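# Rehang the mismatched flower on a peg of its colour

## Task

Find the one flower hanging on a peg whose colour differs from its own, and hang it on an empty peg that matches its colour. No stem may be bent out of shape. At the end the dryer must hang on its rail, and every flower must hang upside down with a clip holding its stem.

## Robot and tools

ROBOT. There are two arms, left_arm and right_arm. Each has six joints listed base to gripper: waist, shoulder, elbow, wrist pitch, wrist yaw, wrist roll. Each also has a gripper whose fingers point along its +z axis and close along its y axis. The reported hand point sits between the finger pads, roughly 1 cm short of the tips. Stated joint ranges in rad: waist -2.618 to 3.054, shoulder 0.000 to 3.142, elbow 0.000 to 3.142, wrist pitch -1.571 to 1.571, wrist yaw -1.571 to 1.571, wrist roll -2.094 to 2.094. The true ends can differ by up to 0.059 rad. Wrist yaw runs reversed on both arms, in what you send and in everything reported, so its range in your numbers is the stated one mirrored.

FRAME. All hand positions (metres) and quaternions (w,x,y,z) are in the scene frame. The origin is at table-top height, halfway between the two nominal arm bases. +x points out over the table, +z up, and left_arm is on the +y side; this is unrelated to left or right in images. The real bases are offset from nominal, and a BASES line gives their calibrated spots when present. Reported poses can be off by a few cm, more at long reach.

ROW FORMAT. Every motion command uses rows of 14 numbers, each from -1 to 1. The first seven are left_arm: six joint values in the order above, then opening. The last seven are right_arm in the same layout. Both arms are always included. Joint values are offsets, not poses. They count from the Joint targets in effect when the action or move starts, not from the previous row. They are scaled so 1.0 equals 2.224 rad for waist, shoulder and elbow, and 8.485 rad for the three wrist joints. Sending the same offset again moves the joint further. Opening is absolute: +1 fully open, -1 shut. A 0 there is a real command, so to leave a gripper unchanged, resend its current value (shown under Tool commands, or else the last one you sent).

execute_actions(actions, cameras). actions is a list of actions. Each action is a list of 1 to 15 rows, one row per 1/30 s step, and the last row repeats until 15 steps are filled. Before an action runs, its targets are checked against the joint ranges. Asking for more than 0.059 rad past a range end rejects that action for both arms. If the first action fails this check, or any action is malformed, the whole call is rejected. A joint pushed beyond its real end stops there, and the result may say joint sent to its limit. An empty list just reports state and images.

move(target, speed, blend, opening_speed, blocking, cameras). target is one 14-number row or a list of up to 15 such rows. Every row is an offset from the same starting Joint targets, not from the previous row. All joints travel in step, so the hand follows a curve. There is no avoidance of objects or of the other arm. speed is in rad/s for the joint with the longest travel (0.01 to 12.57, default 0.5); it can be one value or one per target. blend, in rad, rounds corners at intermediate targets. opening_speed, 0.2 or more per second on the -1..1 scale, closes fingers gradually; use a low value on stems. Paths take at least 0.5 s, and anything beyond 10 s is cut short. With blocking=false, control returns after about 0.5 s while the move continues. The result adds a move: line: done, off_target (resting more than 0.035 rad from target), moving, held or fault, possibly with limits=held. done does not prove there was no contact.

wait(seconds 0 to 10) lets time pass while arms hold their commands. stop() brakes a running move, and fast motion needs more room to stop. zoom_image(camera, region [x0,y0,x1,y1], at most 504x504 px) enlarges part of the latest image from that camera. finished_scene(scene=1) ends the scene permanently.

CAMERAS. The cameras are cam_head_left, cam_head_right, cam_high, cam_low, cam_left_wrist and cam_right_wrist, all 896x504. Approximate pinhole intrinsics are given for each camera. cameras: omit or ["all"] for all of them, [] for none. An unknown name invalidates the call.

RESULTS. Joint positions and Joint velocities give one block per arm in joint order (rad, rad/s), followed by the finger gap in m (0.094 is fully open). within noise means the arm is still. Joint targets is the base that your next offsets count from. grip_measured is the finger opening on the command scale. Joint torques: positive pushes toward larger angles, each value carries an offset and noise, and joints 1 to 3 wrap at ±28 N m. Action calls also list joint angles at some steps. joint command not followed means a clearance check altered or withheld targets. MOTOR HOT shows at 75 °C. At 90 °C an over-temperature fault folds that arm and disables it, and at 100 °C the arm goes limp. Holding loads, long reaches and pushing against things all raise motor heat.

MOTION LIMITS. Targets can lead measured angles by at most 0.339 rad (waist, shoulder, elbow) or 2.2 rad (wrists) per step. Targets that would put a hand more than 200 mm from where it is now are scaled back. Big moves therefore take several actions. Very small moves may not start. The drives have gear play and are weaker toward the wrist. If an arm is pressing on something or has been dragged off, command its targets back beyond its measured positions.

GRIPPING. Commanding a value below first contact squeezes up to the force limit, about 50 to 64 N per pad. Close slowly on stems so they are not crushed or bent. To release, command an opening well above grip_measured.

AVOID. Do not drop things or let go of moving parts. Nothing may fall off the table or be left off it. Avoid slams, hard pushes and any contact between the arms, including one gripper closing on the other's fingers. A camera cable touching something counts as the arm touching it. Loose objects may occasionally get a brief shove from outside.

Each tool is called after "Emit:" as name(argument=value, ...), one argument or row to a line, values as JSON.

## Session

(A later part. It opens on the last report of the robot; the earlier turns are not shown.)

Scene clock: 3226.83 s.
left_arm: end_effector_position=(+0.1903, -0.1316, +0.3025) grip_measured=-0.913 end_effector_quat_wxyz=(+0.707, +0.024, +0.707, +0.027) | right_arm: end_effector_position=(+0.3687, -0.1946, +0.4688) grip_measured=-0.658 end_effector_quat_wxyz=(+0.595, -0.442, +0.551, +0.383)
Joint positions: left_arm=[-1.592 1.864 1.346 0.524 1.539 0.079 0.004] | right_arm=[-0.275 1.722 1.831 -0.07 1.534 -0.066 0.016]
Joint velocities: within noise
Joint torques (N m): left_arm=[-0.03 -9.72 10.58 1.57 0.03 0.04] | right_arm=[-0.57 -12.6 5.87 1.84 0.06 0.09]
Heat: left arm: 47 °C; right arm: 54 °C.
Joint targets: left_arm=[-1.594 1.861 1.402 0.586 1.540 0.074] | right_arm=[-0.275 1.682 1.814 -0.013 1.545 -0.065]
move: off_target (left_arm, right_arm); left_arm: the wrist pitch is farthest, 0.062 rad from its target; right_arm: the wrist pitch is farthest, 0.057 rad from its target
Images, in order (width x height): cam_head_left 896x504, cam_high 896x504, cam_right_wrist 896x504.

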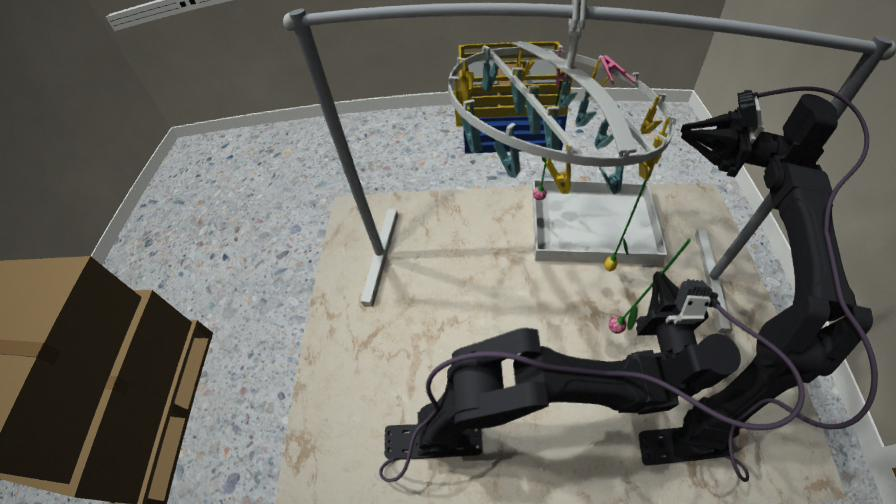

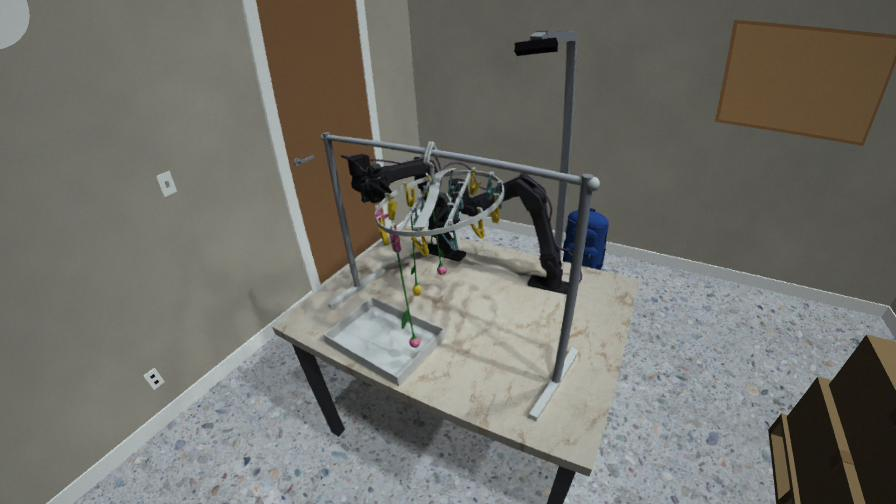

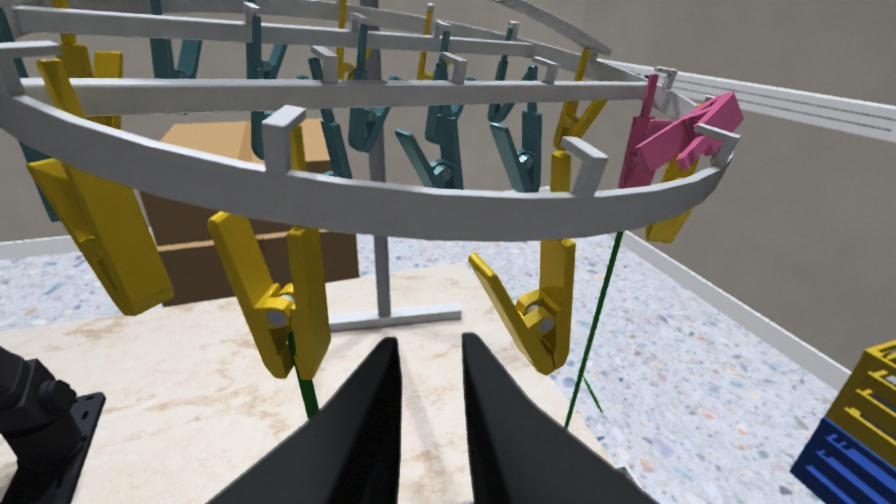

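Emit:
move(
  target=[0,0,0,0,0,0,-0.96,-0.02158,-0.03687,0.09802,-0.04349,-0.00318,0,-0.5],
  speed=0.2,
  cameras=["cam_right_wrist","cam_head_left","cam_head_right"],
)

Scene clock: 3502.80 s.
left_arm: end_effector_position=(+0.1903, -0.1316, +0.3025) grip_measured=-0.913 end_effector_quat_wxyz=(+0.707, +0.024, +0.707, +0.027) | right_arm: end_effector_position=(+0.3237, -0.1939, +0.5242) grip_measured=-0.502 end_effector_quat_wxyz=(+0.600, -0.421, +0.568, +0.375)
Joint positions: left_arm=[-1.592 1.864 1.346 0.524 1.539 0.079 0.004] | right_arm=[-0.311 1.63 1.982 -0.339 1.522 -0.066 0.023]
Joint velocities: within noise
Joint torques (N m): left_arm=[-0.32 -10.02 10.45 1.57 0.02 0] | right_arm=[-0.66 -9.99 11.34 0.95 -0.11 0.08]
Heat: left arm: 49 °C; right arm: 41 °C.
Joint targets: left_arm=[-1.594 1.861 1.402 0.586 1.540 0.074] | right_arm=[-0.323 1.600 2.032 -0.382 1.518 -0.065]
move: off_target (left_arm, right_arm); left_arm: the wrist pitch is farthest, 0.062 rad from its target; right_arm: the elbow is farthest, 0.050 rad from its target
Images, in order (width x height): cam_head_left 896x504, cam_head_right 896x504, cam_right_wrist 896x504.

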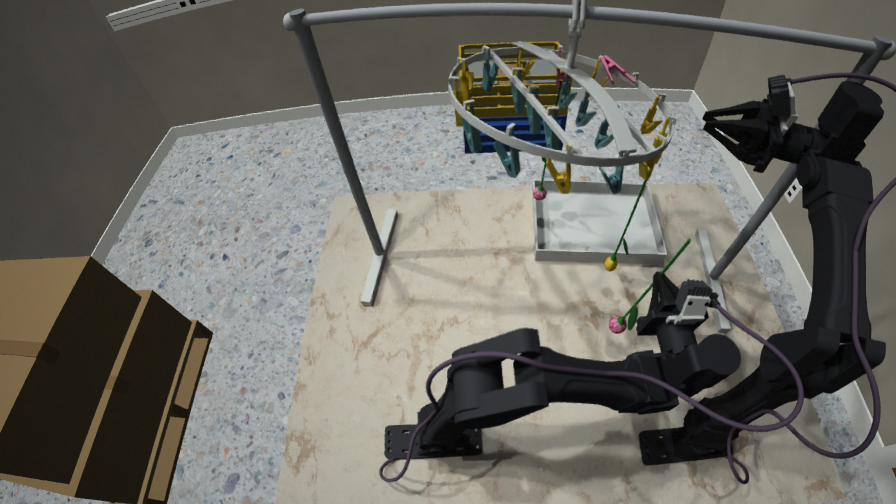

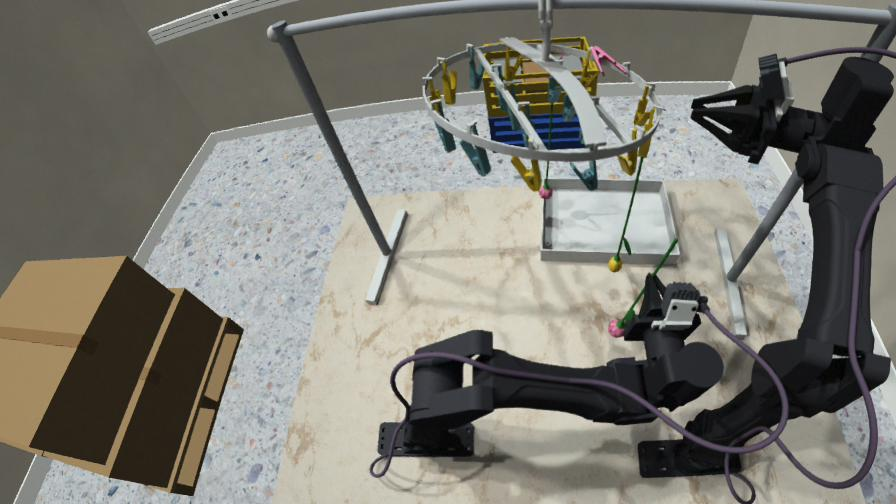

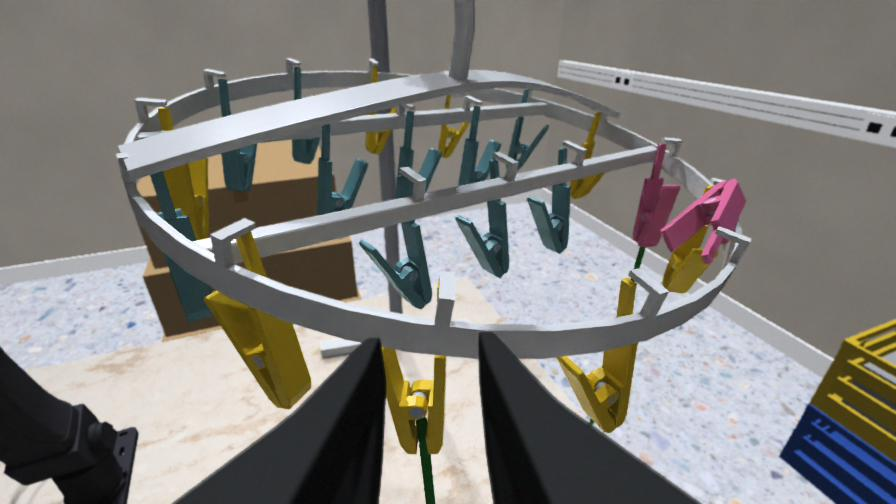

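Emit:
zoom_image(
  camera="cam_right_wrist",
  region=[580, 90, 800, 310],
)

Emit:
zoom_image(
  camera="cam_right_wrist",
  region=[100, 50, 500, 380],
)

Scaled by 2.291 from the camera's 896x504 image, which has a finer 1280x720 frame.

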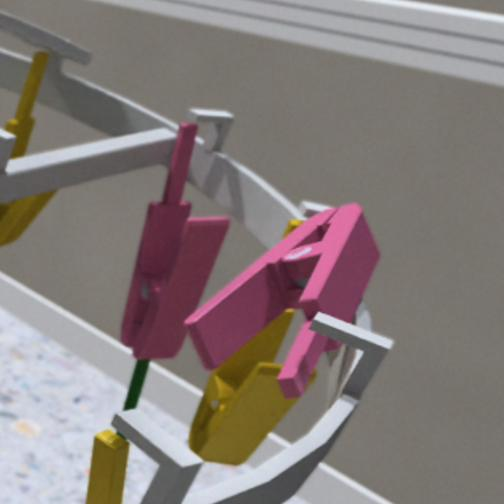

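Scaled by 1.260 from the camera's 896x504 image, which has a finer 1280x720 frame.

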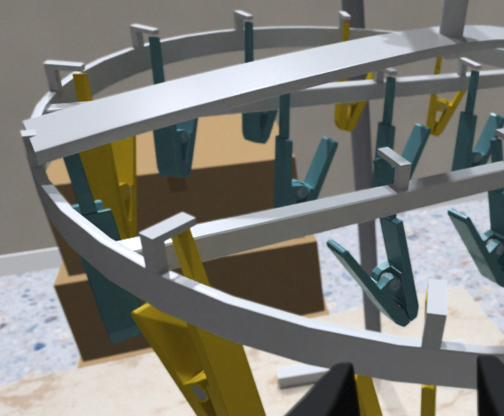

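Emit:
move(
  target=[0,0,0,0,0,0,-0.96,0.0661,0.01619,0,0,-0.01839,0,-0.5],
  speed=0.1,
  cameras=["cam_right_wrist","cam_head_left"],
)

Scene clock: 3643.07 s.
left_arm: end_effector_position=(+0.1878, -0.1328, +0.3026) grip_measured=-0.913 end_effector_quat_wxyz=(+0.707, +0.026, +0.707, +0.025) | right_arm: end_effector_position=(+0.3413, -0.1548, +0.5215) grip_measured=-0.502 end_effector_quat_wxyz=(+0.602, -0.413, +0.574, +0.372)
Joint positions: left_arm=[-1.598 1.864 1.346 0.526 1.539 0.079 0.004] | right_arm=[-0.176 1.639 1.982 -0.339 1.367 -0.066 0.023]
Joint velocities: within noise
Joint torques (N m): left_arm=[-0.16 -9.74 10.67 1.55 0.01 -0.01] | right_arm=[0.58 -7.57 11.51 1.06 -0.11 0.09]
Heat: left arm: 50 °C; right arm: 40 °C.
Joint targets: left_arm=[-1.594 1.861 1.402 0.586 1.540 0.074] | right_arm=[-0.176 1.636 2.032 -0.382 1.362 -0.065]
move: off_target (left_arm, right_arm); left_arm: the wrist pitch is farthest, 0.060 rad from its target; right_arm: the elbow is farthest, 0.050 rad from its target
Images, in order (width x height): cam_head_left 896x504, cam_right_wrist 896x504.

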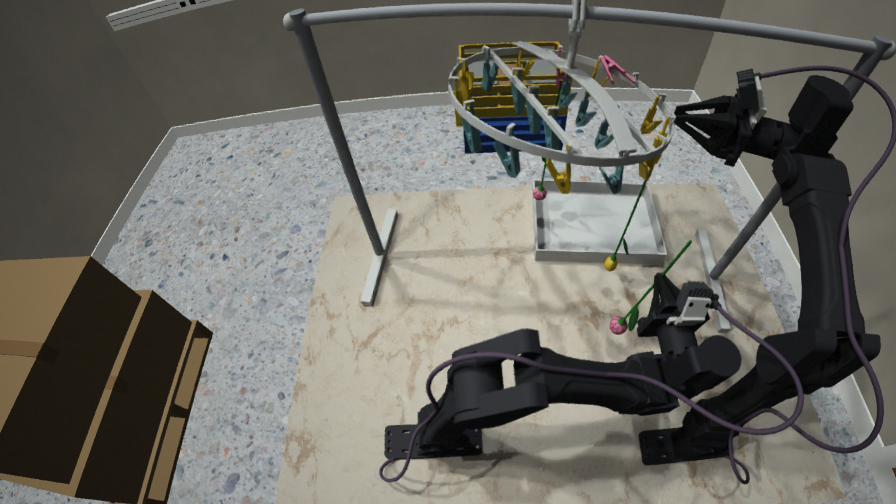

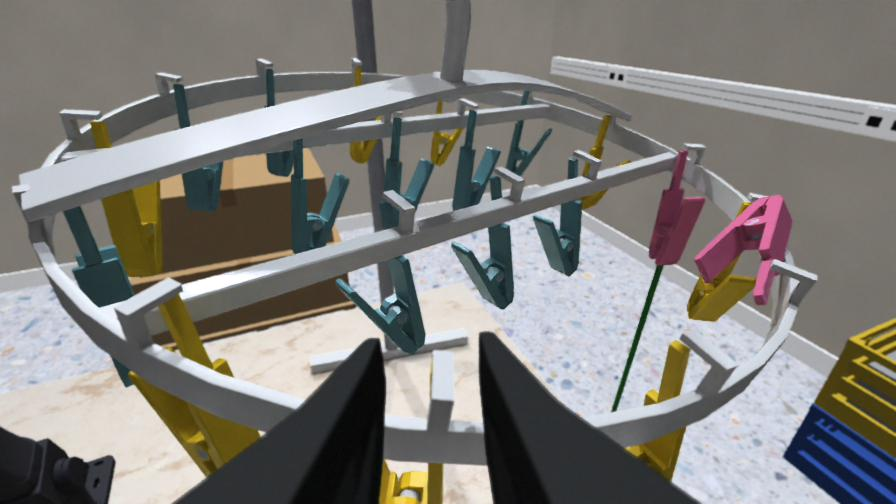

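Emit:
move(
  target=[
    [0,0,0,0,0,0,-0.96,0.00135,-0.01214,-0.03013,0.00035,0,0,-0.5],
    [0,0,0,0,0,0,-0.96,0.04384,-0.1277,-0.13714,-0.00236,-0.03206,0,-0.5],
  ],
  speed=0.12,
  cameras=["cam_right_wrist","cam_head_left","cam_head_right"],
)

Scene clock: 3672.47 s.
left_arm: end_effector_position=(+0.1871, -0.1331, +0.3026) grip_measured=-0.913 end_effector_quat_wxyz=(+0.707, +0.027, +0.707, +0.024) | right_arm: end_effector_position=(+0.3027, -0.1326, +0.5224) grip_measured=-0.502 end_effector_quat_wxyz=(+0.634, -0.361, +0.606, +0.317)
Joint positions: left_arm=[-1.599 1.864 1.346 0.526 1.539 0.079 0.004] | right_arm=[-0.081 1.38 1.743 -0.354 1.096 -0.066 0.023]
Joint velocities: within noise
Joint torques (N m): left_arm=[-0.09 -9.72 10.71 1.52 0.08 0.01] | right_arm=[0.79 -7.23 5.44 1.18 -0.11 0.08]
Heat: left arm: 50 °C; right arm: 40 °C.
Joint targets: left_arm=[-1.594 1.861 1.402 0.586 1.540 0.074] | right_arm=[-0.078 1.352 1.727 -0.402 1.090 -0.065]
move: off_target (left_arm, right_arm); left_arm: the wrist pitch is farthest, 0.060 rad from its target; right_arm: the wrist pitch is farthest, 0.048 rad from its target
Images, in order (width x height): cam_head_left 896x504, cam_head_right 896x504, cam_right_wrist 896x504.

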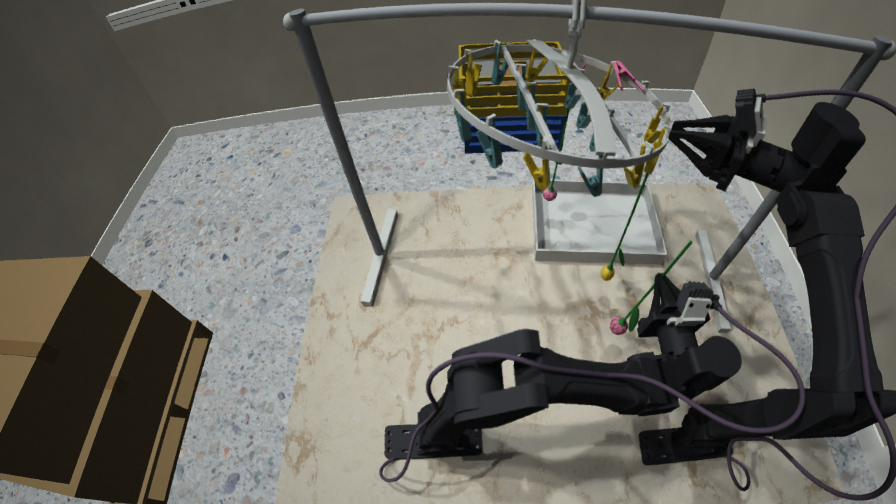

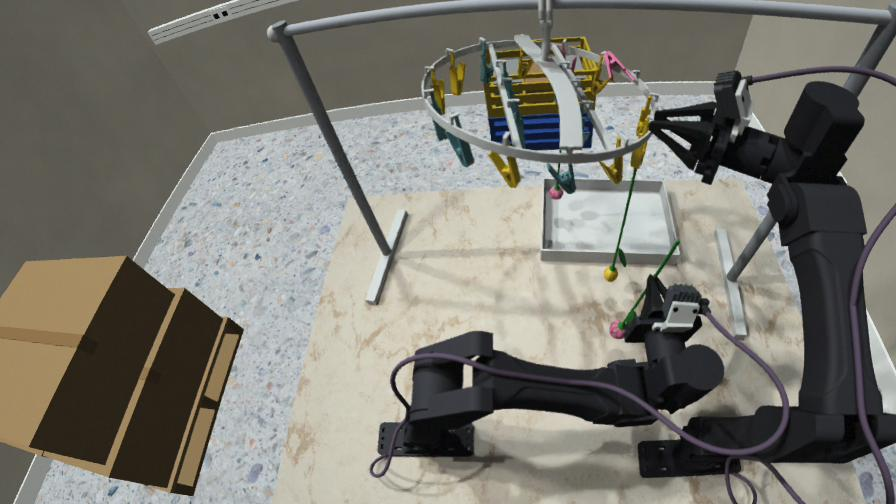

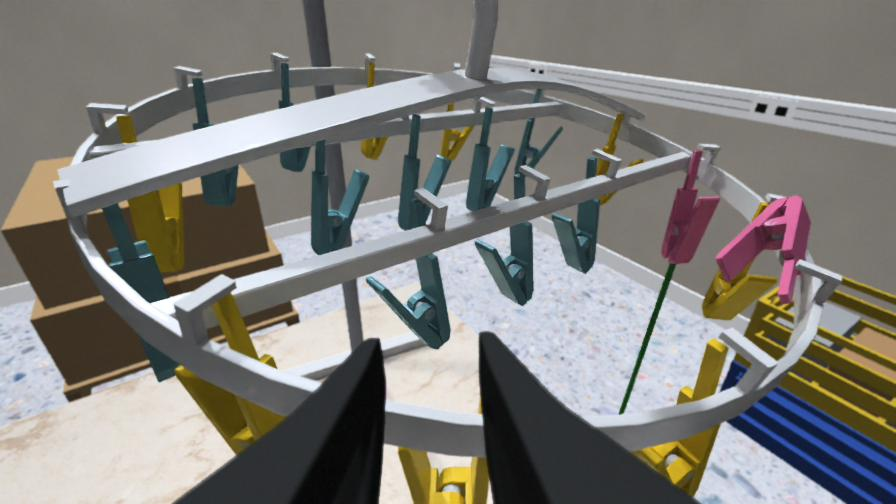

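Emit:
zoom_image(
  camera="cam_right_wrist",
  region=[340, 300, 640, 504],
)

Emit:
zoom_image(
  camera="cam_right_wrist",
  region=[640, 120, 860, 340],
)

Scaled by 1.680 from the camera's 896x504 image, which has a finer 1280x720 frame.

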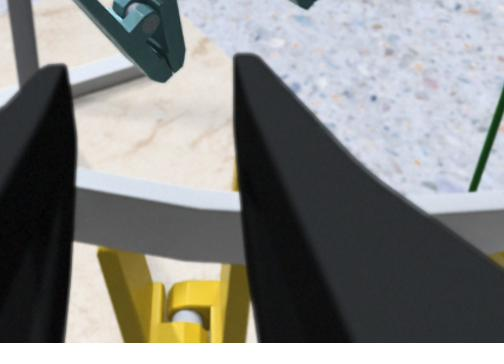

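Scaled by 2.291 from the camera's 896x504 image, which has a finer 1280x720 frame.

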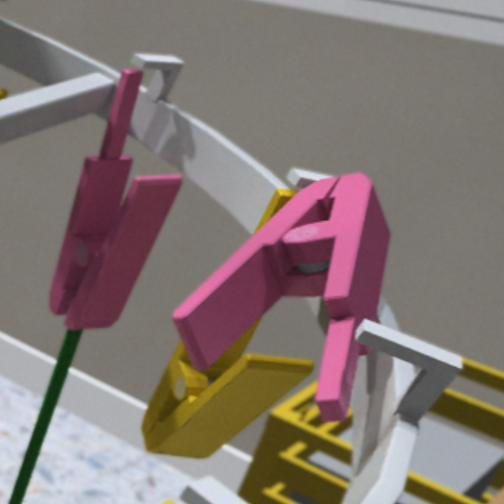

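Emit:
wait(
  seconds=0,
)

Emit:
zoom_image(
  camera="cam_low",
  region=[400, 30, 620, 150],
)

Emit:
zoom_image(
  camera="cam_head_left",
  region=[600, 70, 760, 220],
)

Emit:
zoom_image(
  camera="cam_head_right",
  region=[590, 60, 750, 210],
)

Scene clock: 3714.97 s.
left_arm: end_effector_position=(+0.1871, -0.1331, +0.3026) grip_measured=-0.913 end_effector_quat_wxyz=(+0.707, +0.027, +0.707, +0.024) | right_arm: end_effector_position=(+0.3029, -0.1328, +0.5224) grip_measured=-0.502 end_effector_quat_wxyz=(+0.634, -0.361, +0.606, +0.316)
Joint positions: left_arm=[-1.599 1.864 1.346 0.526 1.539 0.079 0.004] | right_arm=[-0.081 1.38 1.743 -0.354 1.094 -0.066 0.023]
Joint velocities: within noise
Joint torques (N m): left_arm=[-0.14 -9.81 10.55 1.53 0.04 0.04] | right_arm=[0.75 -7.23 5.44 1.18 -0.11 0.08]
Heat: left arm: 50 °C; right arm: 38 °C.
Joint targets: left_arm=[-1.594 1.861 1.402 0.586 1.540 0.074] | right_arm=[-0.078 1.352 1.727 -0.402 1.090 -0.065]
Tool commands: left_gripper/opening=-0.96 right_gripper/opening=-0.5

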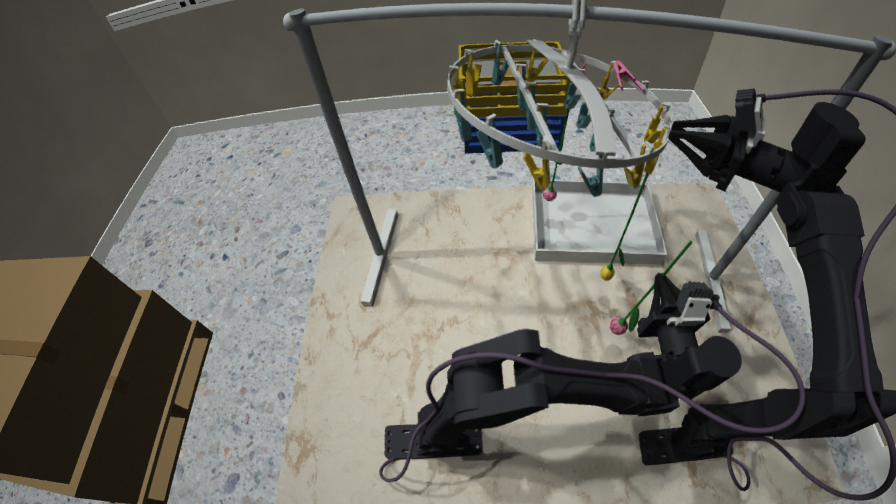

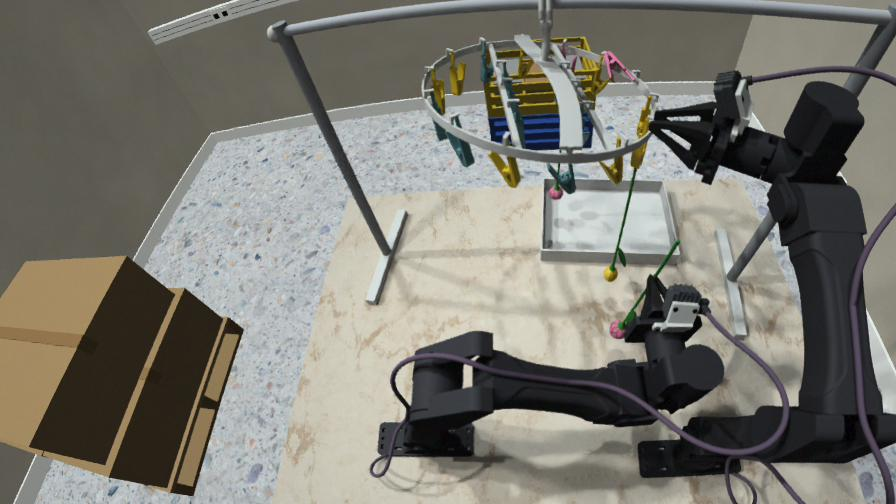

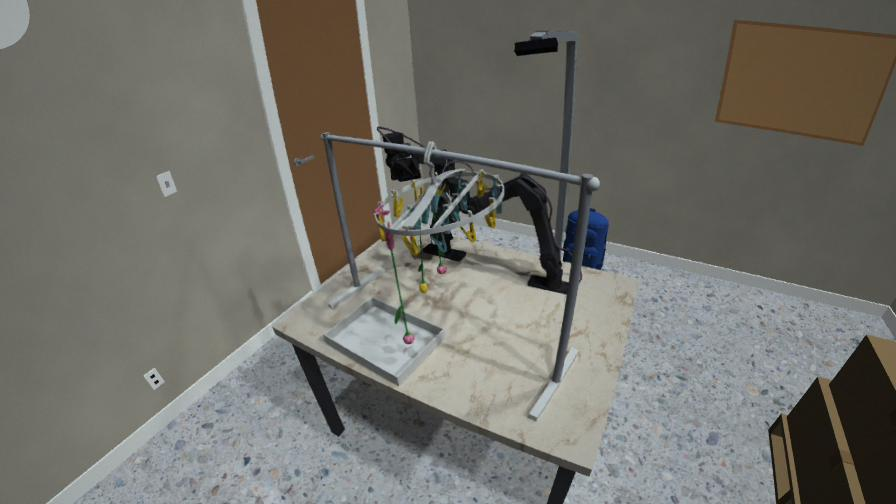

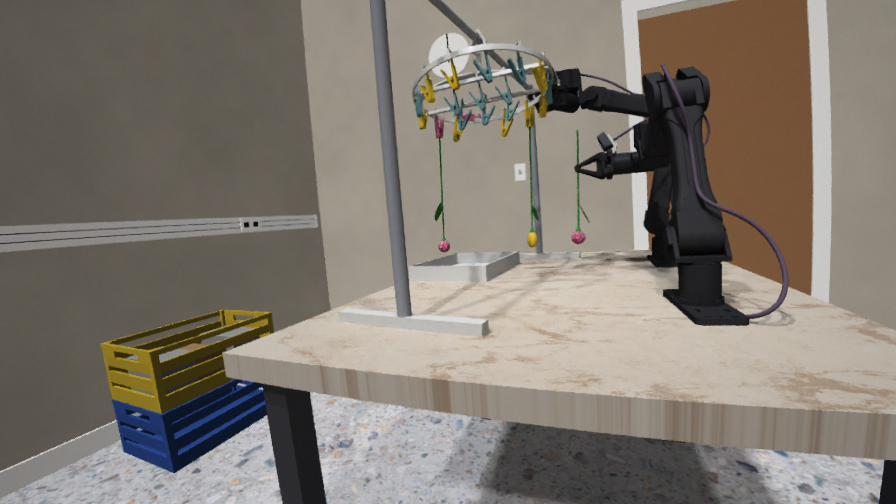

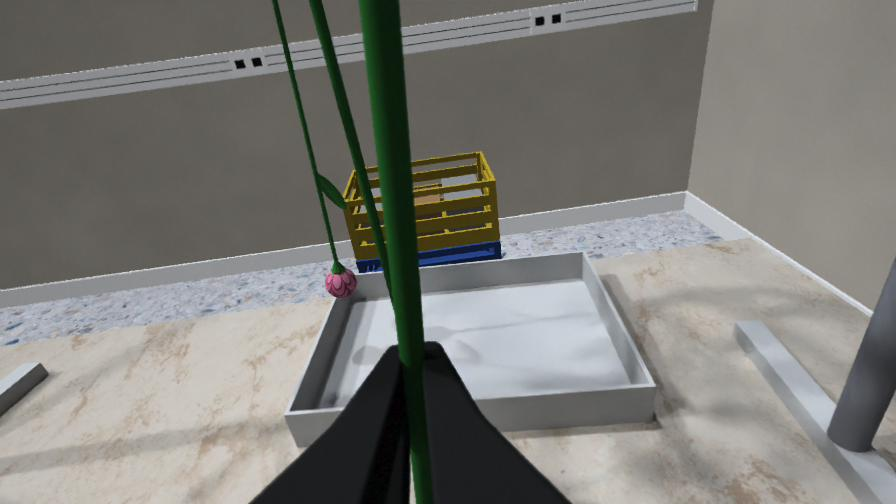

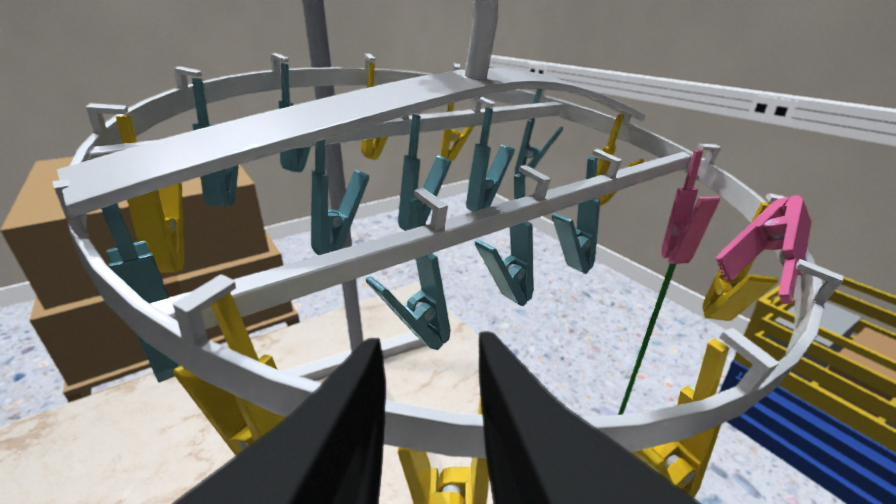

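Scaled by 2.291 from the camera's 896x504 image, which has a finer 1280x720 frame.

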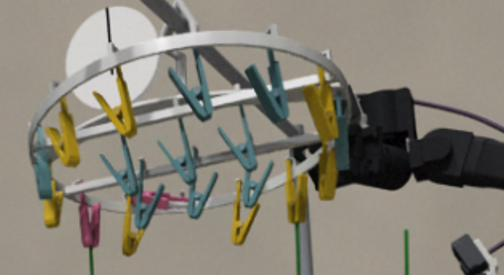

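Scaled by 3.150 from the camera's 896x504 image, which has a finer 1280x720 frame.

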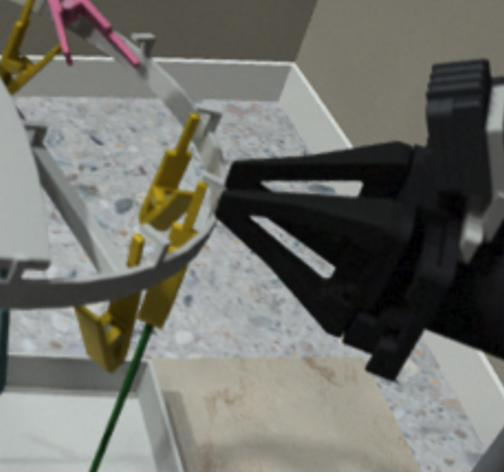

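Scaled by 3.150 from the camera's 896x504 image, which has a finer 1280x720 frame.

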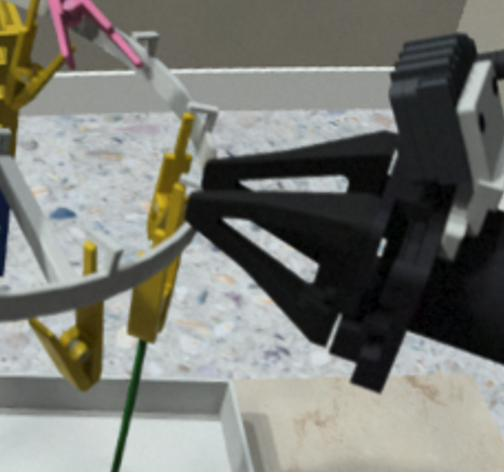

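Emit:
move(
  target=[0,0,0,0,0,0,-0.96,-0.07374,-0.02338,-0.01484,-0.00224,0.01833,0,-0.5],
  speed=0.12,
  cameras=["cam_right_wrist","cam_head_right","cam_low"],
)

Emit:
zoom_image(
  camera="cam_right_wrist",
  region=[330, 200, 630, 504],
)

Emit:
zoom_image(
  camera="cam_head_right",
  region=[590, 60, 750, 210],
)

Scene clock: 3748.57 s.
left_arm: end_effector_position=(+0.1871, -0.1331, +0.3026) grip_measured=-0.913 end_effector_quat_wxyz=(+0.707, +0.027, +0.707, +0.024) | right_arm: end_effector_position=(+0.2842, -0.1702, +0.5233) grip_measured=-0.502 end_effector_quat_wxyz=(+0.638, -0.353, +0.612, +0.307)
Joint positions: left_arm=[-1.599 1.864 1.346 0.526 1.539 0.079 0.004] | right_arm=[-0.241 1.326 1.709 -0.374 1.226 -0.066 0.023]
Joint velocities: within noise
Joint torques (N m): left_arm=[-0.09 -9.72 10.51 1.53 0.07 0.03] | right_arm=[-0.54 -6.49 5.29 1.11 0.14 0.09]
Heat: left arm: 50 °C; right arm: 37 °C.
Joint targets: left_arm=[-1.594 1.861 1.402 0.586 1.540 0.074] | right_arm=[-0.242 1.300 1.694 -0.421 1.245 -0.065]
move: off_target (left_arm, right_arm); left_arm: the wrist pitch is farthest, 0.060 rad from its target; right_arm: the wrist pitch is farthest, 0.047 rad from its target
Images, in order (width x height): cam_head_right 896x504, cam_low 896x504, cam_right_wrist 896x504.

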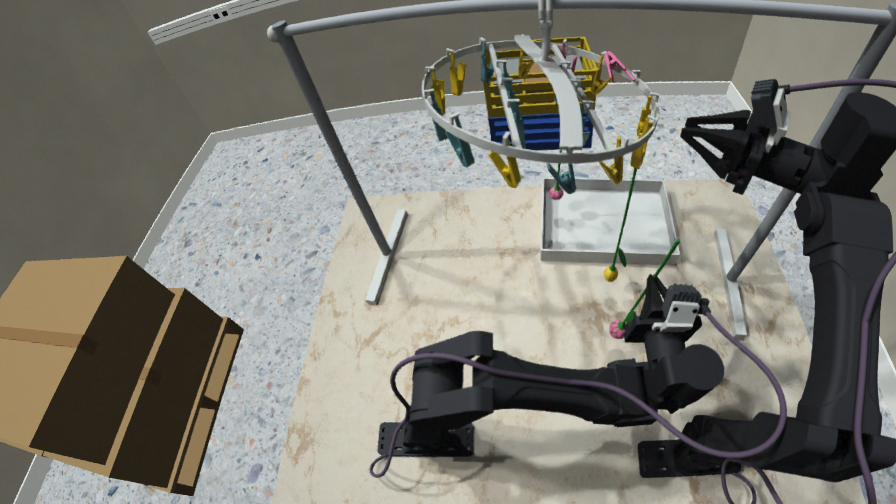

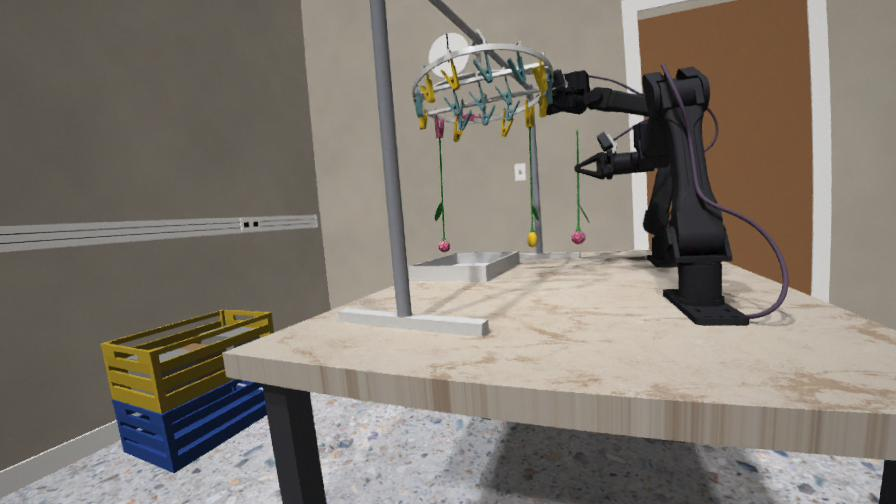

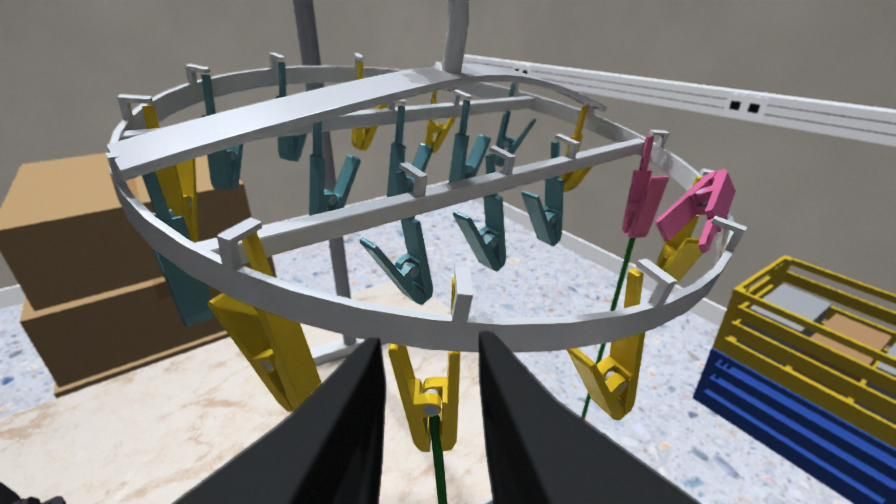

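Scaled by 1.658 from the camera's 896x504 image, which has a finer 1280x720 frame.

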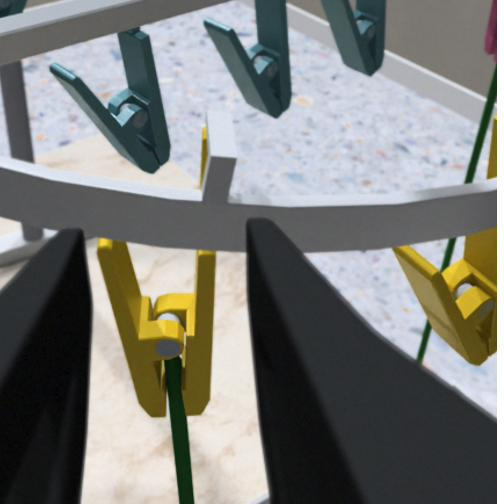

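Scaled by 3.150 from the camera's 896x504 image, which has a finer 1280x720 frame.

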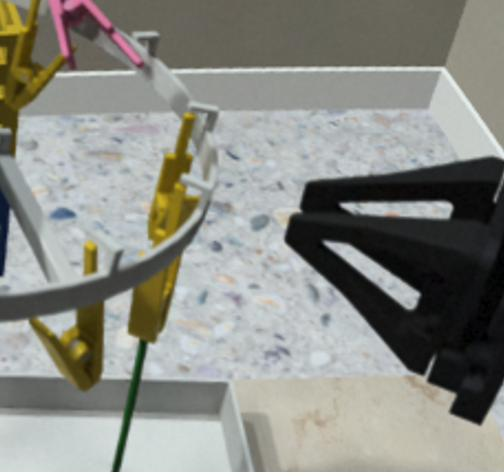

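Emit:
move(
  target=[0,0,0,0,0,0,-0.96,-0.02005,0.24415,0.25405,0.01532,0.03536,0,-0.5],
  speed=0.25,
  cameras=["cam_right_wrist","cam_head_right"],
)

Emit:
zoom_image(
  camera="cam_right_wrist",
  region=[330, 200, 630, 504],
)

Scene clock: 3786.93 s.
left_arm: end_effector_position=(+0.1921, -0.1304, +0.3026) grip_measured=-0.913 end_effector_quat_wxyz=(+0.707, +0.022, +0.707, +0.029) | right_arm: end_effector_position=(+0.3742, -0.1993, +0.5153) grip_measured=-0.502 end_effector_quat_wxyz=(+0.593, -0.429, +0.562, +0.386)
Joint positions: left_arm=[-1.587 1.864 1.346 0.526 1.541 0.079 0.004] | right_arm=[-0.282 1.846 2.203 -0.348 1.525 -0.066 0.023]
Joint velocities: within noise
Joint torques (N m): left_arm=[-0.1 -9.66 10.47 1.51 0.06 0.03] | right_arm=[-0.73 -9.65 11.97 1.84 0.11 0.09]
Heat: left arm: 50 °C; right arm: 36 °C.
Joint targets: left_arm=[-1.594 1.861 1.402 0.586 1.540 0.074] | right_arm=[-0.287 1.843 2.259 -0.291 1.545 -0.065]
move: off_target (left_arm, right_arm); left_arm: the wrist pitch is farthest, 0.060 rad from its target; right_arm: the wrist pitch is farthest, 0.057 rad from its target
Images, in order (width x height): cam_head_right 896x504, cam_right_wrist 896x504.

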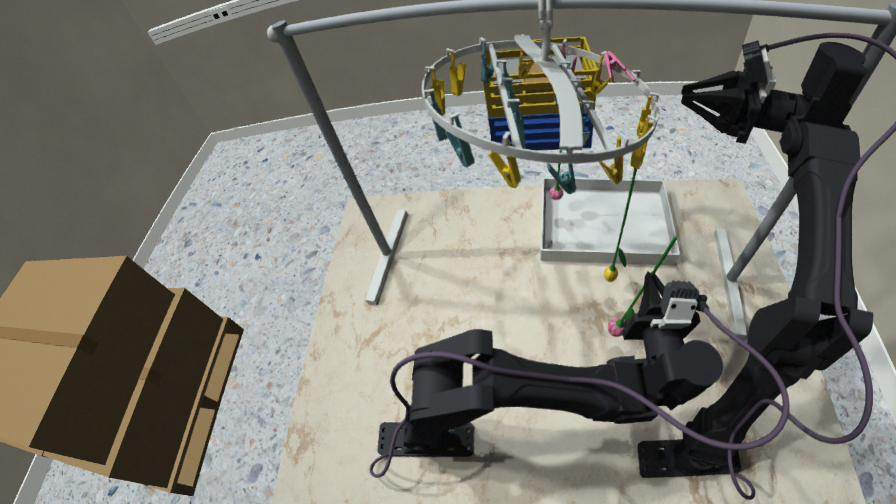

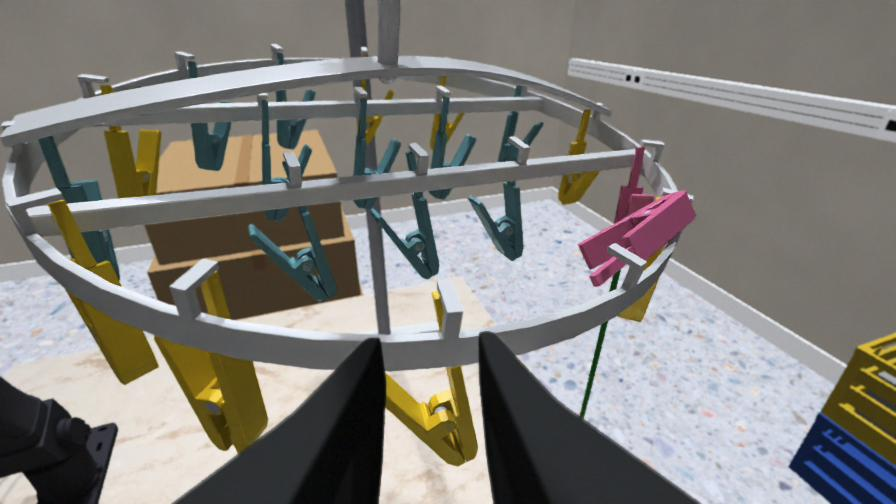

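Scaled by 1.658 from the camera's 896x504 image, which has a finer 1280x720 frame.

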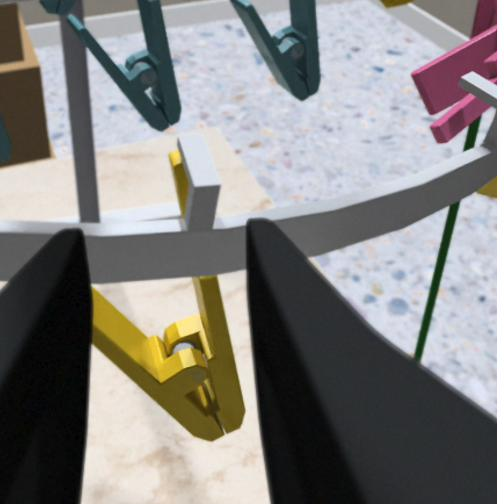

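Emit:
move(
  target=[0,0,0,0,0,0,-0.96,0.04631,0.02338,0.01304,0.00189,-0.01037,0,-0.5],
  speed=0.1,
  cameras=["cam_right_wrist","cam_head_right"],
)

Emit:
zoom_image(
  camera="cam_right_wrist",
  region=[330, 200, 630, 504],
)

Emit:
zoom_image(
  camera="cam_head_right",
  region=[590, 60, 750, 210],
)

Scene clock: 3810.03 s.
left_arm: end_effector_position=(+0.1921, -0.1304, +0.3026) grip_measured=-0.913 end_effector_quat_wxyz=(+0.707, +0.022, +0.707, +0.029) | right_arm: end_effector_position=(+0.3917, -0.1649, +0.5073) grip_measured=-0.502 end_effector_quat_wxyz=(+0.585, -0.438, +0.555, +0.398)
Joint positions: left_arm=[-1.587 1.864 1.346 0.526 1.541 0.079 0.004] | right_arm=[-0.184 1.895 2.234 -0.334 1.462 -0.066 0.023]
Joint velocities: within noise
Joint torques (N m): left_arm=[0.02 -9.85 10.67 1.56 0.08 0.03] | right_arm=[0.58 -9.95 11.9 1.92 -0.1 0.08]
Heat: left arm: 50 °C; right arm: 41 °C.
Joint targets: left_arm=[-1.594 1.861 1.402 0.586 1.540 0.074] | right_arm=[-0.184 1.895 2.288 -0.275 1.457 -0.065]
move: off_target (left_arm, right_arm); left_arm: the wrist pitch is farthest, 0.060 rad from its target; right_arm: the wrist pitch is farthest, 0.059 rad from its target
Images, in order (width x height): cam_head_right 896x504, cam_right_wrist 896x504.

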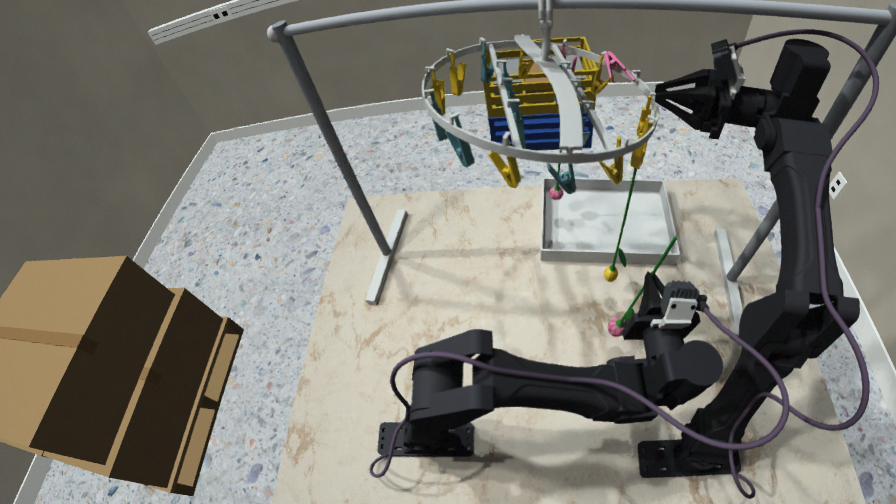

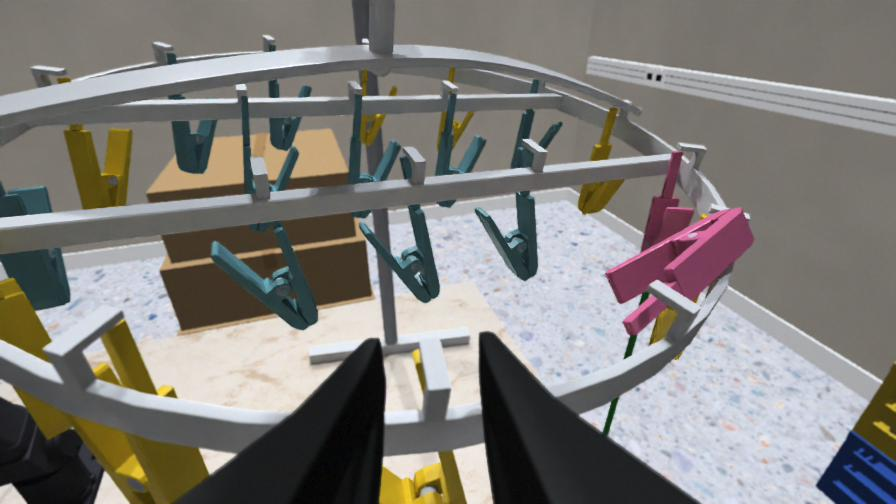

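Scaled by 1.658 from the camera's 896x504 image, which has a finer 1280x720 frame.

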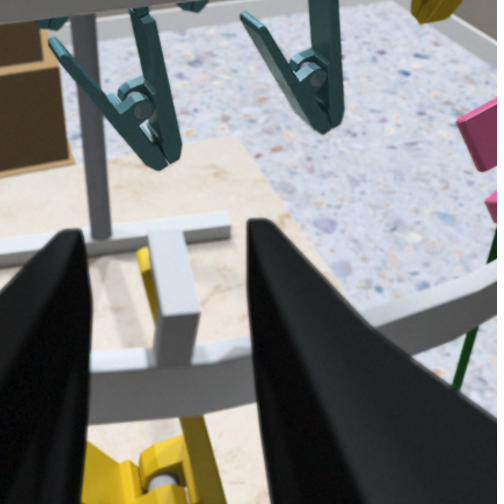

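Scaled by 3.150 from the camera's 896x504 image, which has a finer 1280x720 frame.

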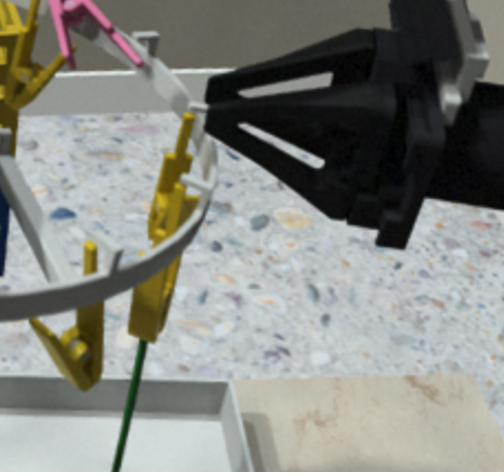

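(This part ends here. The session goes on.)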